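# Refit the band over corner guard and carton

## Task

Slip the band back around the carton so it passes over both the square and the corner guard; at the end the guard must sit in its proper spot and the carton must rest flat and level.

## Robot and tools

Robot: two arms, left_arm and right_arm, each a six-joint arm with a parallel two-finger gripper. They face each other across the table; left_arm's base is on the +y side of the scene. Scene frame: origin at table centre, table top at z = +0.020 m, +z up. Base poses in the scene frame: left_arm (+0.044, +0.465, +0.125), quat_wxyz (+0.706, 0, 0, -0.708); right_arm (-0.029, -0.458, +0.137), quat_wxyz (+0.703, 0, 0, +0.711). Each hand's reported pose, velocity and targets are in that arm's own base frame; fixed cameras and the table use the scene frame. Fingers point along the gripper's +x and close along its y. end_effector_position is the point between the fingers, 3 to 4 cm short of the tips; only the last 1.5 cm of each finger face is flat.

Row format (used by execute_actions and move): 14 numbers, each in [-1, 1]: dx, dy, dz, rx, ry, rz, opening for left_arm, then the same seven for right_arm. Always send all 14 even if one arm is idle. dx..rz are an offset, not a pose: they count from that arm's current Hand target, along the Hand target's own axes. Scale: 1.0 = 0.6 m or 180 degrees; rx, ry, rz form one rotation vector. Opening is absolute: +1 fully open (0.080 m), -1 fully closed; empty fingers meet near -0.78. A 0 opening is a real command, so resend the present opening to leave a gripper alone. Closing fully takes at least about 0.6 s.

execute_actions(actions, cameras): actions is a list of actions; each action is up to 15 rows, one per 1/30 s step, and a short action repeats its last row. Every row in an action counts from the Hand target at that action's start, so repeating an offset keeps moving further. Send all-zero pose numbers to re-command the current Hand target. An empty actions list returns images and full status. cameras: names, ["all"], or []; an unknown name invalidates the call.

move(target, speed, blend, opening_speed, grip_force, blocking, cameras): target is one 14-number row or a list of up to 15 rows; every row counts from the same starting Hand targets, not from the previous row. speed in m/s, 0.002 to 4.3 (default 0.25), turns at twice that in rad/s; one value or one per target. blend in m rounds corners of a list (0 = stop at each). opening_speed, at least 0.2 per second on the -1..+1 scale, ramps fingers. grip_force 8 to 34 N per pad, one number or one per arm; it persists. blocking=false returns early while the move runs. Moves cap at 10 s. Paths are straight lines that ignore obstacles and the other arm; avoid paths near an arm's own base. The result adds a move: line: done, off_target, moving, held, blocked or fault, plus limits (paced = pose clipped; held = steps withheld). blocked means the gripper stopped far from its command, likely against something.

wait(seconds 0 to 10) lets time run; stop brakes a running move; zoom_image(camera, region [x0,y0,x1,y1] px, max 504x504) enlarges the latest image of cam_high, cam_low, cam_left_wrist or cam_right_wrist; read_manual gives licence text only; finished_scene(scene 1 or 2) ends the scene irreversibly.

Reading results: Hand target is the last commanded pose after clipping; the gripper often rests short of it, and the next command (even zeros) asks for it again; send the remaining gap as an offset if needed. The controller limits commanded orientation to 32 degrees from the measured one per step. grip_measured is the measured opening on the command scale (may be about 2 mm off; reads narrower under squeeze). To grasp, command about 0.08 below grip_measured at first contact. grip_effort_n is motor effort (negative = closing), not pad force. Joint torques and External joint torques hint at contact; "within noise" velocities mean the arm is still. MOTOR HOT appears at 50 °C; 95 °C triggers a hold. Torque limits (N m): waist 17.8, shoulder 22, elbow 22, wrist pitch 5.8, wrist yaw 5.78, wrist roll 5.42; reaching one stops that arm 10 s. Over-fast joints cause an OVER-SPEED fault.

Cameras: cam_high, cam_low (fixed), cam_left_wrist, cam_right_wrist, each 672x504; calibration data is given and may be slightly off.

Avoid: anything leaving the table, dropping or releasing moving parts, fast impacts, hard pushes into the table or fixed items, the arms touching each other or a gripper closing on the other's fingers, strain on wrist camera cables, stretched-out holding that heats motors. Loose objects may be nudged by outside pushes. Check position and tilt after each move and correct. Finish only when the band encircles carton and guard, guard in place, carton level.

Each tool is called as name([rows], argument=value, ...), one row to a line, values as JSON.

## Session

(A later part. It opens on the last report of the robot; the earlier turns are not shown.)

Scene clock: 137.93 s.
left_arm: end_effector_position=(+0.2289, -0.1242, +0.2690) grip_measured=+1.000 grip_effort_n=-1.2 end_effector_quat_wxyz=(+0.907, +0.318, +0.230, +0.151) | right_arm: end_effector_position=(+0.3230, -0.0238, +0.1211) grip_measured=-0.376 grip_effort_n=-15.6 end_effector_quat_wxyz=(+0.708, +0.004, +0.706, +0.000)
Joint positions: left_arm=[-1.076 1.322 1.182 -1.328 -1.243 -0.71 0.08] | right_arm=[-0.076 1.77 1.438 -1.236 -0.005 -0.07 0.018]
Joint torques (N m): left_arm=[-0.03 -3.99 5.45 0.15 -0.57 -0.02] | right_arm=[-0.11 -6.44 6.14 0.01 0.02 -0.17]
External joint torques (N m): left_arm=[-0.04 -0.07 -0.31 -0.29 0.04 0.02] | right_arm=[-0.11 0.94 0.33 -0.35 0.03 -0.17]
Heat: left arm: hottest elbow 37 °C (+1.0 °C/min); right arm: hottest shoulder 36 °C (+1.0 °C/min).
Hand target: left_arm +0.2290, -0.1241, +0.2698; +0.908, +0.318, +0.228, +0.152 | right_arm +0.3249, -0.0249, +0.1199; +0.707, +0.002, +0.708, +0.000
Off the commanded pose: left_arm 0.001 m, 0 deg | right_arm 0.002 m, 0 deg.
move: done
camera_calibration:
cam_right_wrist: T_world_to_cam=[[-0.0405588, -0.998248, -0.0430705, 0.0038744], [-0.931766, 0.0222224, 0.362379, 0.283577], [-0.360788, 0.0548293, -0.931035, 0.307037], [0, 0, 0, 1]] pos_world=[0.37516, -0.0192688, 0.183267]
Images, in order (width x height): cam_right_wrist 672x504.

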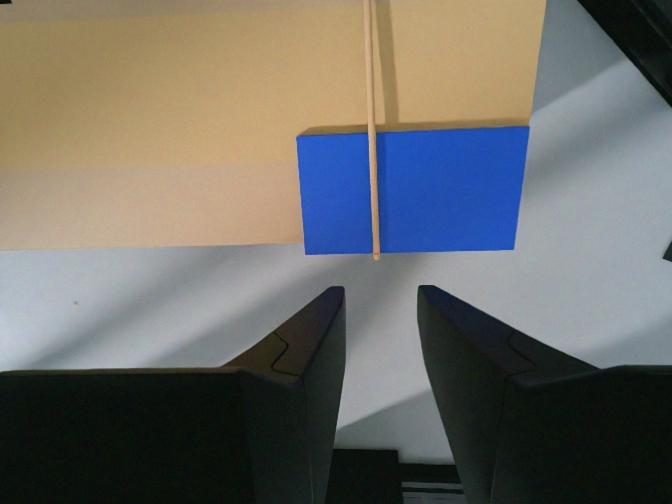

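move([
  [0,0,0,0,0,0,1, 0.07,0,0,0,0,0,-0.38],
  [0,0,0,0,0,0,1, 0.0942,0,0,0,0,0,-0.38],
], speed=[0.12,0.03], cameras=["cam_right_wrist"])

Scene clock: 139.57 s.
left_arm: end_effector_position=(+0.2289, -0.1242, +0.2690) grip_measured=+1.000 grip_effort_n=-1.2 end_effector_quat_wxyz=(+0.907, +0.318, +0.230, +0.151) | right_arm: end_effector_position=(+0.3273, -0.0243, +0.0710) grip_measured=-0.376 grip_effort_n=-15.1 end_effector_quat_wxyz=(+0.713, +0.003, +0.701, -0.001)
Joint positions: left_arm=[-1.076 1.322 1.182 -1.328 -1.243 -0.71 0.08] | right_arm=[-0.076 1.809 1.284 -1.028 -0.004 -0.07 0.018]
Joint torques (N m): left_arm=[0.02 -3.92 5.35 0.16 -0.6 -0.08] | right_arm=[-0.06 -6.14 3.81 0.57 -0.02 -0.16]
External joint torques (N m): left_arm=[0.02 -0.09 -0.37 -0.28 0 -0.05] | right_arm=[-0.12 1.3 -1.81 0.18 0.01 -0.15]
Heat: left arm: hottest elbow 37 °C (+1.0 °C/min); right arm: hottest shoulder 36 °C (+1.0 °C/min).
Hand target: left_arm +0.2290, -0.1241, +0.2698; +0.908, +0.318, +0.228, +0.152 | right_arm +0.3249, -0.0247, +0.0634; +0.707, +0.002, +0.708, +0.000
Off the commanded pose: left_arm 0.001 m, 0 deg | right_arm 0.008 m, 1 deg.
move: done
camera_calibration:
cam_right_wrist: T_world_to_cam=[[-0.0399148, -0.998348, -0.0413233, 0.00109724], [-0.937013, 0.0230362, 0.348534, 0.308322], [-0.347006, 0.0526321, -0.936385, 0.257777], [0, 0, 0, 1]] pos_world=[0.378396, -0.0195745, 0.133963]
Images, in order (width x height): cam_right_wrist 672x504.

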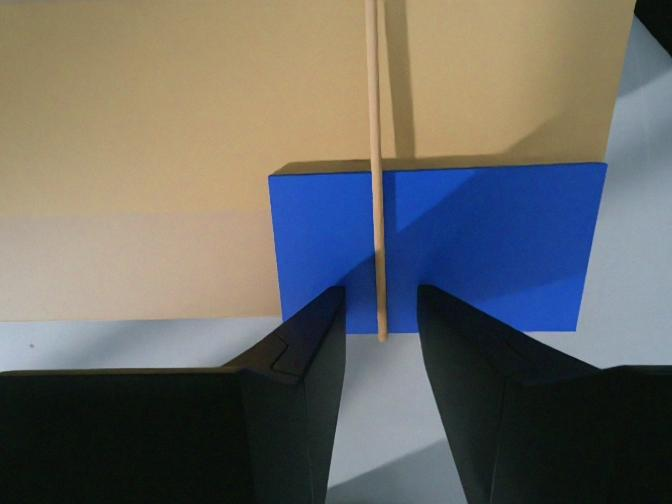

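move(target=[0,0,0,0,0,0,1, 0,0,0,0,0,0,-1], opening_speed=0.6)

move(target=[0,0,0,0,0,0,1, -0.02,0,0,0,0,0,-1], speed=0.06, cameras=["cam_right_wrist"])

Scene clock: 140.90 s.
left_arm: end_effector_position=(+0.2289, -0.1242, +0.2690) grip_measured=+1.000 grip_effort_n=-1.2 end_effector_quat_wxyz=(+0.907, +0.318, +0.230, +0.151) | right_arm: end_effector_position=(+0.3281, -0.0250, +0.0709) grip_measured=-0.771 grip_effort_n=-29.5 end_effector_quat_wxyz=(+0.715, +0.003, +0.699, -0.002)
Joint positions: left_arm=[-1.076 1.322 1.182 -1.328 -1.243 -0.71 0.08] | right_arm=[-0.077 1.809 1.283 -1.023 -0.003 -0.07 0]
Joint torques (N m): left_arm=[0.1 -3.99 5.31 0.14 -0.56 -0.06] | right_arm=[0.09 -6.12 3.82 0.34 -0.05 -0.16]
External joint torques (N m): left_arm=[0.1 -0.1 -0.46 -0.31 0.05 -0.03] | right_arm=[0.05 1.28 -1.75 -0.03 -0.03 -0.16]
Heat: left arm: hottest elbow 37 °C (+1.0 °C/min); right arm: hottest shoulder 36 °C (+1.0 °C/min).
Hand target: left_arm +0.2290, -0.1241, +0.2698; +0.908, +0.318, +0.228, +0.152 | right_arm +0.3248, -0.0246, +0.0633; +0.707, +0.002, +0.708, +0.000
Off the commanded pose: left_arm 0.001 m, 0 deg | right_arm 0.008 m, 1 deg.
move: done

Scene clock: 141.70 s.
left_arm: end_effector_position=(+0.2289, -0.1242, +0.2690) grip_measured=+1.000 grip_effort_n=-1.2 end_effector_quat_wxyz=(+0.907, +0.318, +0.230, +0.151) | right_arm: end_effector_position=(+0.3254, -0.0248, +0.0748) grip_measured=-0.772 grip_effort_n=-28.1 end_effector_quat_wxyz=(+0.709, +0.004, +0.705, -0.002)
Joint positions: left_arm=[-1.076 1.322 1.182 -1.328 -1.243 -0.71 0.08] | right_arm=[-0.077 1.809 1.299 -1.057 -0.003 -0.07 0]
Joint torques (N m): left_arm=[0.04 -3.82 5.38 0.14 -0.61 -0.02] | right_arm=[0.24 -7.54 5.56 -0.43 -0.04 -0.16]
External joint torques (N m): left_arm=[0.04 0.07 -0.38 -0.3 0.01 0.01] | right_arm=[0.24 -0.05 -0.09 -0.79 -0.03 -0.16]
Heat: left arm: hottest elbow 37 °C (+1.0 °C/min); right arm: hottest shoulder 36 °C (+1.0 °C/min).
Hand target: left_arm +0.2290, -0.1241, +0.2698; +0.908, +0.318, +0.228, +0.152 | right_arm +0.3249, -0.0247, +0.0754; +0.707, +0.002, +0.708, +0.000
Off the commanded pose: left_arm 0.001 m, 0 deg | right_arm 0.001 m, 0 deg.
move: done
camera_calibration:
cam_right_wrist: T_world_to_cam=[[-0.0419615, -0.998275, -0.0410755, 0.0013265], [-0.93224, 0.024331, 0.361023, 0.302798], [-0.359401, 0.0534413, -0.931652, 0.264402], [0, 0, 0, 1]] pos_world=[0.377362, -0.0201731, 0.137068]
Images, in order (width x height): cam_right_wrist 672x504.

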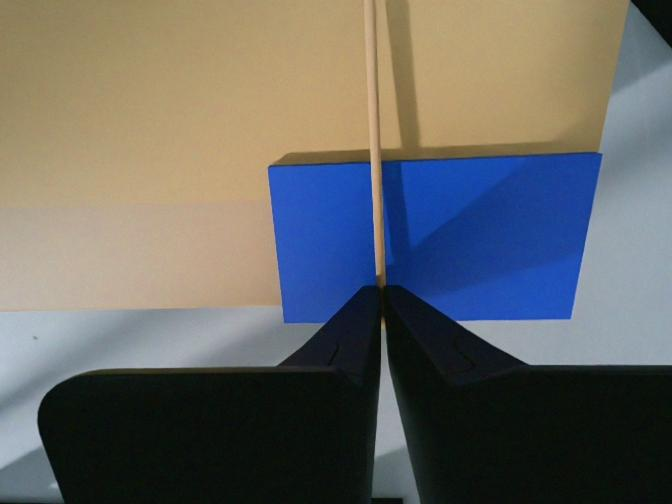

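move([
  [0,0,0,0,0,0,1, -0.02,0,0,0,0,0,-1],
  [0,0,0,0,0,0,1, -0.02,0.006,0,0,0,0,-1],
  [0,0,0,0,0,0,1, 0.0,0.0058,0,0,0,0,-1],
], speed=0.06, cameras=["cam_right_wrist"])

Scene clock: 143.53 s.
left_arm: end_effector_position=(+0.2289, -0.1242, +0.2690) grip_measured=+1.000 grip_effort_n=-1.2 end_effector_quat_wxyz=(+0.907, +0.318, +0.230, +0.151) | right_arm: end_effector_position=(+0.3282, -0.0221, +0.0783) grip_measured=-0.772 grip_effort_n=-27.7 end_effector_quat_wxyz=(+0.711, +0.000, +0.703, +0.001)
Joint positions: left_arm=[-1.076 1.322 1.182 -1.328 -1.243 -0.71 0.08] | right_arm=[-0.069 1.809 1.314 -1.064 -0.003 -0.07 0]
Joint torques (N m): left_arm=[0.03 -4.08 5.39 0.13 -0.62 -0.04] | right_arm=[0.2 -7.67 4.06 -0.03 -0.04 0.15]
External joint torques (N m): left_arm=[0.01 -0.2 -0.34 -0.31 -0.02 -0.01] | right_arm=[0.25 -0.15 -1.64 -0.41 -0.03 0.15]
Heat: left arm: hottest elbow 37 °C (+1.0 °C/min); right arm: hottest shoulder 36 °C (+1.0 °C/min).
Hand target: left_arm +0.2290, -0.1241, +0.2698; +0.908, +0.318, +0.228, +0.152 | right_arm +0.3250, -0.0213, +0.0754; +0.707, +0.002, +0.708, +0.000
Off the commanded pose: left_arm 0.001 m, 0 deg | right_arm 0.004 m, 1 deg.
move: done
camera_calibration:
cam_right_wrist: T_world_to_cam=[[-0.0329007, -0.998626, -0.0407991, 0.00128843], [-0.935126, 0.0163484, 0.353937, 0.305443], [-0.352784, 0.0497971, -0.934379, 0.266509], [0, 0, 0, 1]] pos_world=[0.37969, -0.0169782, 0.140966]
Images, in order (width x height): cam_right_wrist 672x504.

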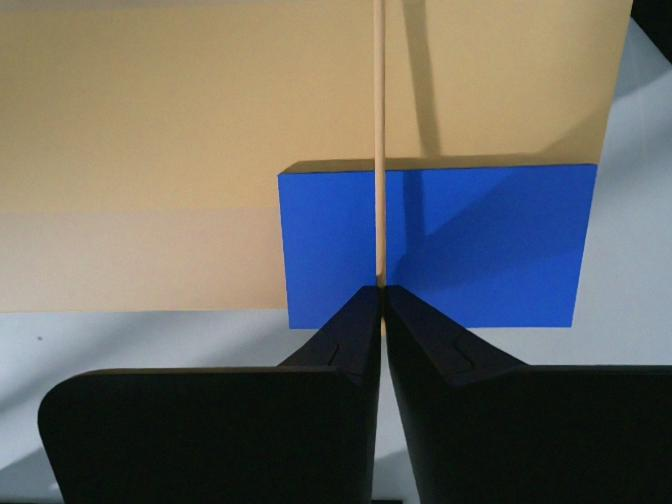

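move(target=[0,0,0,0,0,0,1, 0.016,0,0,0,0,0,-1], speed=0.04, cameras=["cam_right_wrist"])

Scene clock: 144.43 s.
left_arm: end_effector_position=(+0.2289, -0.1242, +0.2690) grip_measured=+1.000 grip_effort_n=-1.2 end_effector_quat_wxyz=(+0.907, +0.318, +0.230, +0.151) | right_arm: end_effector_position=(+0.3289, -0.0221, +0.0722) grip_measured=-0.772 grip_effort_n=-27.7 end_effector_quat_wxyz=(+0.715, +0.000, +0.699, +0.001)
Joint positions: left_arm=[-1.076 1.322 1.182 -1.328 -1.243 -0.71 0.08] | right_arm=[-0.069 1.809 1.289 -1.028 -0.003 -0.07 0]
Joint torques (N m): left_arm=[-0.06 -4.07 5.54 0.11 -0.61 -0.05] | right_arm=[0.21 -6.53 3.86 0.05 -0.03 0.16]
External joint torques (N m): left_arm=[-0.06 -0.15 -0.25 -0.33 0 -0.01] | right_arm=[0.17 0.85 -1.74 -0.34 -0.02 0.16]
Heat: left arm: hottest elbow 37 °C (+1.0 °C/min); right arm: hottest shoulder 36 °C (+1.0 °C/min).
Hand target: left_arm +0.2290, -0.1241, +0.2698; +0.908, +0.318, +0.228, +0.152 | right_arm +0.3248, -0.0213, +0.0658; +0.707, +0.002, +0.708, +0.000
Off the commanded pose: left_arm 0.001 m, 0 deg | right_arm 0.008 m, 1 deg.
move: done
camera_calibration:
cam_right_wrist: T_world_to_cam=[[-0.0324931, -0.998655, -0.0404025, 0.000853943], [-0.938987, 0.0166527, 0.343549, 0.310294], [-0.342414, 0.0491004, -0.938265, 0.257953], [0, 0, 0, 1]] pos_world=[0.379717, -0.0169801, 0.135462]
Images, in order (width x height): cam_right_wrist 672x504.

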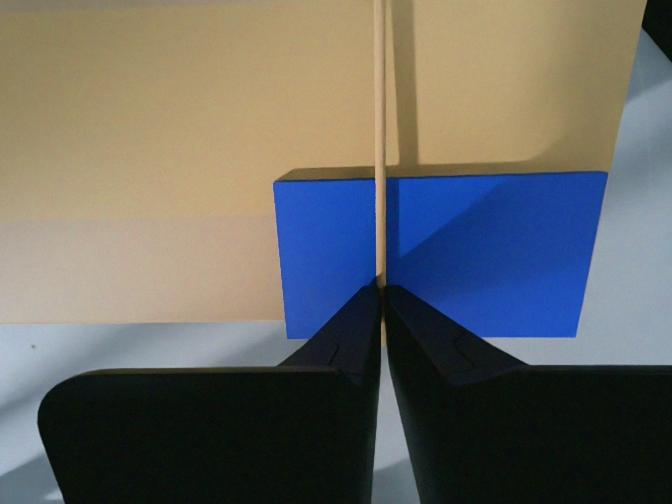

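Release and raise, then check.

move(target=[0,0,0,0,0,0,1, 0,0,0,0,0,0,-0.7], opening_speed=0.4)

move(target=[0,0,0,0,0,0,1, 0,0,0,0,0,0,-0.5], opening_speed=0.4)

move([
  [0,0,0,0,0,0,1, -0.06,0,0,0,0,0,-0.5],
  [0,0,0,0,0,0,1, -0.13,0,0,0,0,0,-0.5],
  [0,0,0,0,0,0,1, -0.14,0.0355,-0.15,0,-0.3305,0,0.6],
], speed=[0.06,0.15,0.2], blend=[0.01,0.02,0], cameras=["cam_left_wrist","cam_right_wrist"])

Scene clock: 145.17 s.
left_arm: end_effector_position=(+0.2289, -0.1242, +0.2690) grip_measured=+1.000 grip_effort_n=-1.6 end_effector_quat_wxyz=(+0.907, +0.318, +0.230, +0.151) | right_arm: end_effector_position=(+0.3284, -0.0220, +0.0717) grip_measured=-0.704 grip_effort_n=19.3 end_effector_quat_wxyz=(+0.715, +0.000, +0.700, +0.001)
Joint positions: left_arm=[-1.076 1.322 1.182 -1.328 -1.243 -0.71 0.08] | right_arm=[-0.068 1.809 1.286 -1.027 -0.003 -0.07 0.003]
Joint torques (N m): left_arm=[0.05 -4.02 5.52 0.14 -0.6 -0.03] | right_arm=[0.17 -6.51 4.14 0.04 -0.04 0.15]
External joint torques (N m): left_arm=[0.06 -0.08 -0.29 -0.32 0.02 0] | right_arm=[0.16 0.92 -1.46 -0.34 -0.02 0.16]
Heat: left arm: hottest elbow 37 °C (+1.0 °C/min); right arm: hottest shoulder 36 °C (+1.0 °C/min).
Hand target: left_arm +0.2290, -0.1241, +0.2698; +0.908, +0.318, +0.228, +0.152 | right_arm +0.3249, -0.0213, +0.0657; +0.707, +0.002, +0.708, +0.000
Off the commanded pose: left_arm 0.001 m, 0 deg | right_arm 0.007 m, 1 deg.
move: done

Scene clock: 145.97 s.
left_arm: end_effector_position=(+0.2289, -0.1242, +0.2690) grip_measured=+1.000 grip_effort_n=-1.6 end_effector_quat_wxyz=(+0.907, +0.318, +0.230, +0.151) | right_arm: end_effector_position=(+0.3284, -0.0211, +0.0717) grip_measured=-0.505 grip_effort_n=19.8 end_effector_quat_wxyz=(+0.714, -0.001, +0.700, +0.002)
Joint positions: left_arm=[-1.076 1.322 1.182 -1.328 -1.243 -0.71 0.08] | right_arm=[-0.066 1.809 1.286 -1.028 -0.004 -0.07 0.012]
Joint torques (N m): left_arm=[0.08 -4.07 5.33 0.13 -0.62 -0.07] | right_arm=[0.01 -6.54 4.07 0.06 -0.01 0.16]
External joint torques (N m): left_arm=[0.06 -0.22 -0.37 -0.31 -0.02 -0.04] | right_arm=[-0.03 0.89 -1.53 -0.32 0.01 0.16]
Heat: left arm: hottest elbow 37 °C (+1.0 °C/min); right arm: hottest shoulder 36 °C (+1.0 °C/min).
Hand target: left_arm +0.2290, -0.1241, +0.2698; +0.908, +0.318, +0.228, +0.152 | right_arm +0.3248, -0.0212, +0.0657; +0.707, +0.002, +0.708, +0.000
Off the commanded pose: left_arm 0.001 m, 0 deg | right_arm 0.007 m, 1 deg.
move: done

Scene clock: 150.70 s.
left_arm: end_effector_position=(+0.2289, -0.1242, +0.2690) grip_measured=+1.000 grip_effort_n=-1.6 end_effector_quat_wxyz=(+0.907, +0.318, +0.230, +0.151) | right_arm: end_effector_position=(+0.2358, -0.0003, +0.1518) grip_measured=+0.596 grip_effort_n=19.3 end_effector_quat_wxyz=(+0.964, -0.001, +0.264, +0.000)
Joint positions: left_arm=[-1.076 1.322 1.182 -1.328 -1.243 -0.71 0.08] | right_arm=[-0.002 0.561 0.396 -0.37 0 -0.003 0.062]
Joint torques (N m): left_arm=[-0.04 -3.98 5.29 0.15 -0.61 -0.02] | right_arm=[0.26 -1.09 5.56 1.4 0.03 0.19]
External joint torques (N m): left_arm=[-0.05 -0.07 -0.5 -0.3 0.01 0.01] | right_arm=[0.25 -0.6 -1.5 -0.25 0.03 0.19]
Heat: left arm: hottest elbow 37 °C (+1.0 °C/min); right arm: hottest shoulder 36 °C (+1.0 °C/min).
Hand target: left_arm +0.2290, -0.1241, +0.2698; +0.908, +0.318, +0.228, +0.152 | right_arm +0.2350, +0.0000, +0.1500; +0.965, +0.002, +0.264, -0.001
Off the commanded pose: left_arm 0.001 m, 0 deg | right_arm 0.002 m, 0 deg.
move: done
camera_calibration:
cam_left_wrist: T_world_to_cam=[[0.165052, -0.74798, -0.642871, 0.0558152], [-0.763393, 0.315826, -0.563458, 0.39438], [0.624491, 0.583763, -0.518875, 0.150514], [0, 0, 0, 1]] pos_world=[0.19786, -0.170671, 0.336197]
cam_right_wrist: T_world_to_cam=[[0.0152452, -0.998757, -0.0474597, 0.012655], [-0.788651, 0.017167, -0.614602, 0.305096], [0.614653, 0.0467988, -0.787409, 0.0510181], [0, 0, 0, 1]] pos_world=[0.209063, 0.00501412, 0.228285]
Images, in order (width x height): cam_left_wrist 672x504, cam_right_wrist 672x504.

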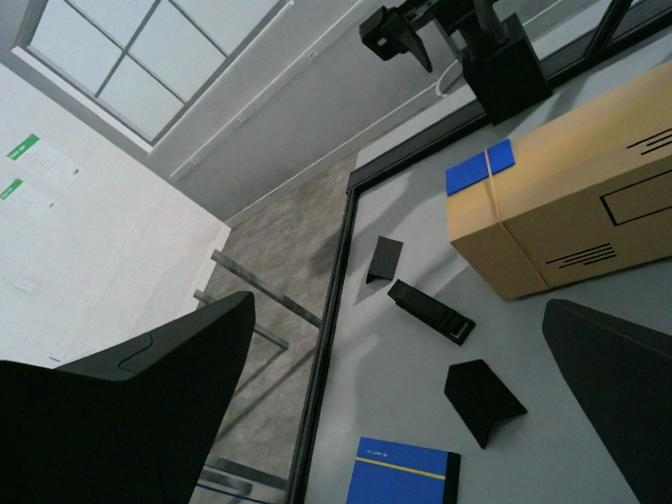

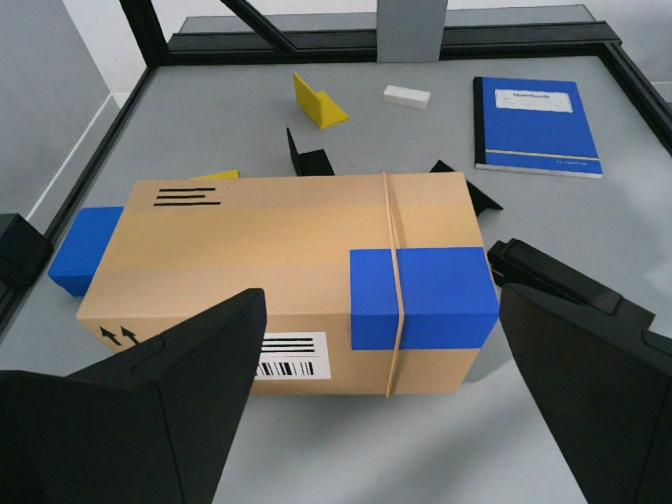

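zoom_image(camera="cam_right_wrist", region=[330, 160, 530, 310])

zoom_image(camera="cam_right_wrist", region=[330, 280, 530, 430])

zoom_image(camera="cam_left_wrist", region=[420, 120, 620, 310])

Scaled by 2.520 from the camera's 672x504 image, which has a finer 960x720 frame.

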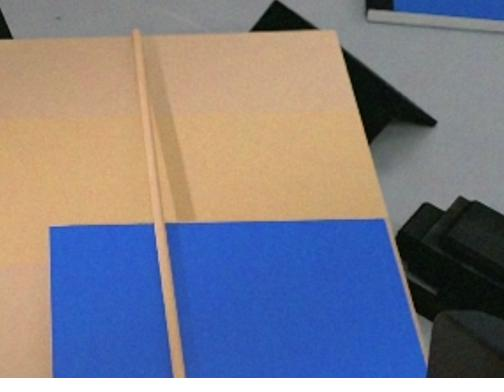

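Scaled by 2.520 from the camera's 672x504 image, which has a finer 960x720 frame.

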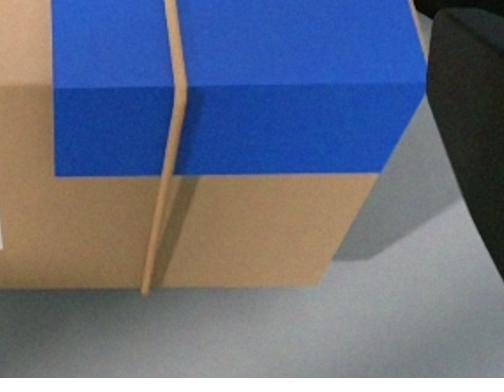

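Scaled by 2.520 from the camera's 672x504 image, which has a finer 960x720 frame.

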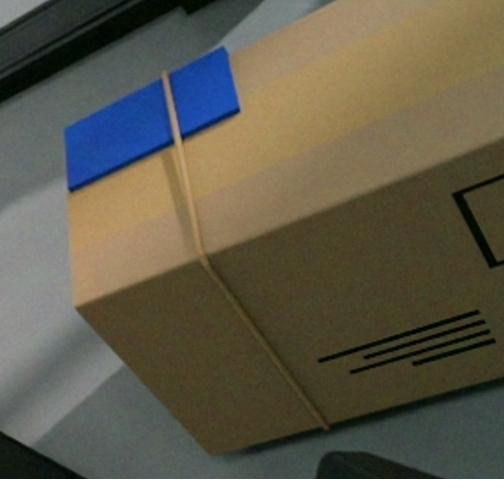

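finished_scene(scene=2)

The scene is finished: the task was done.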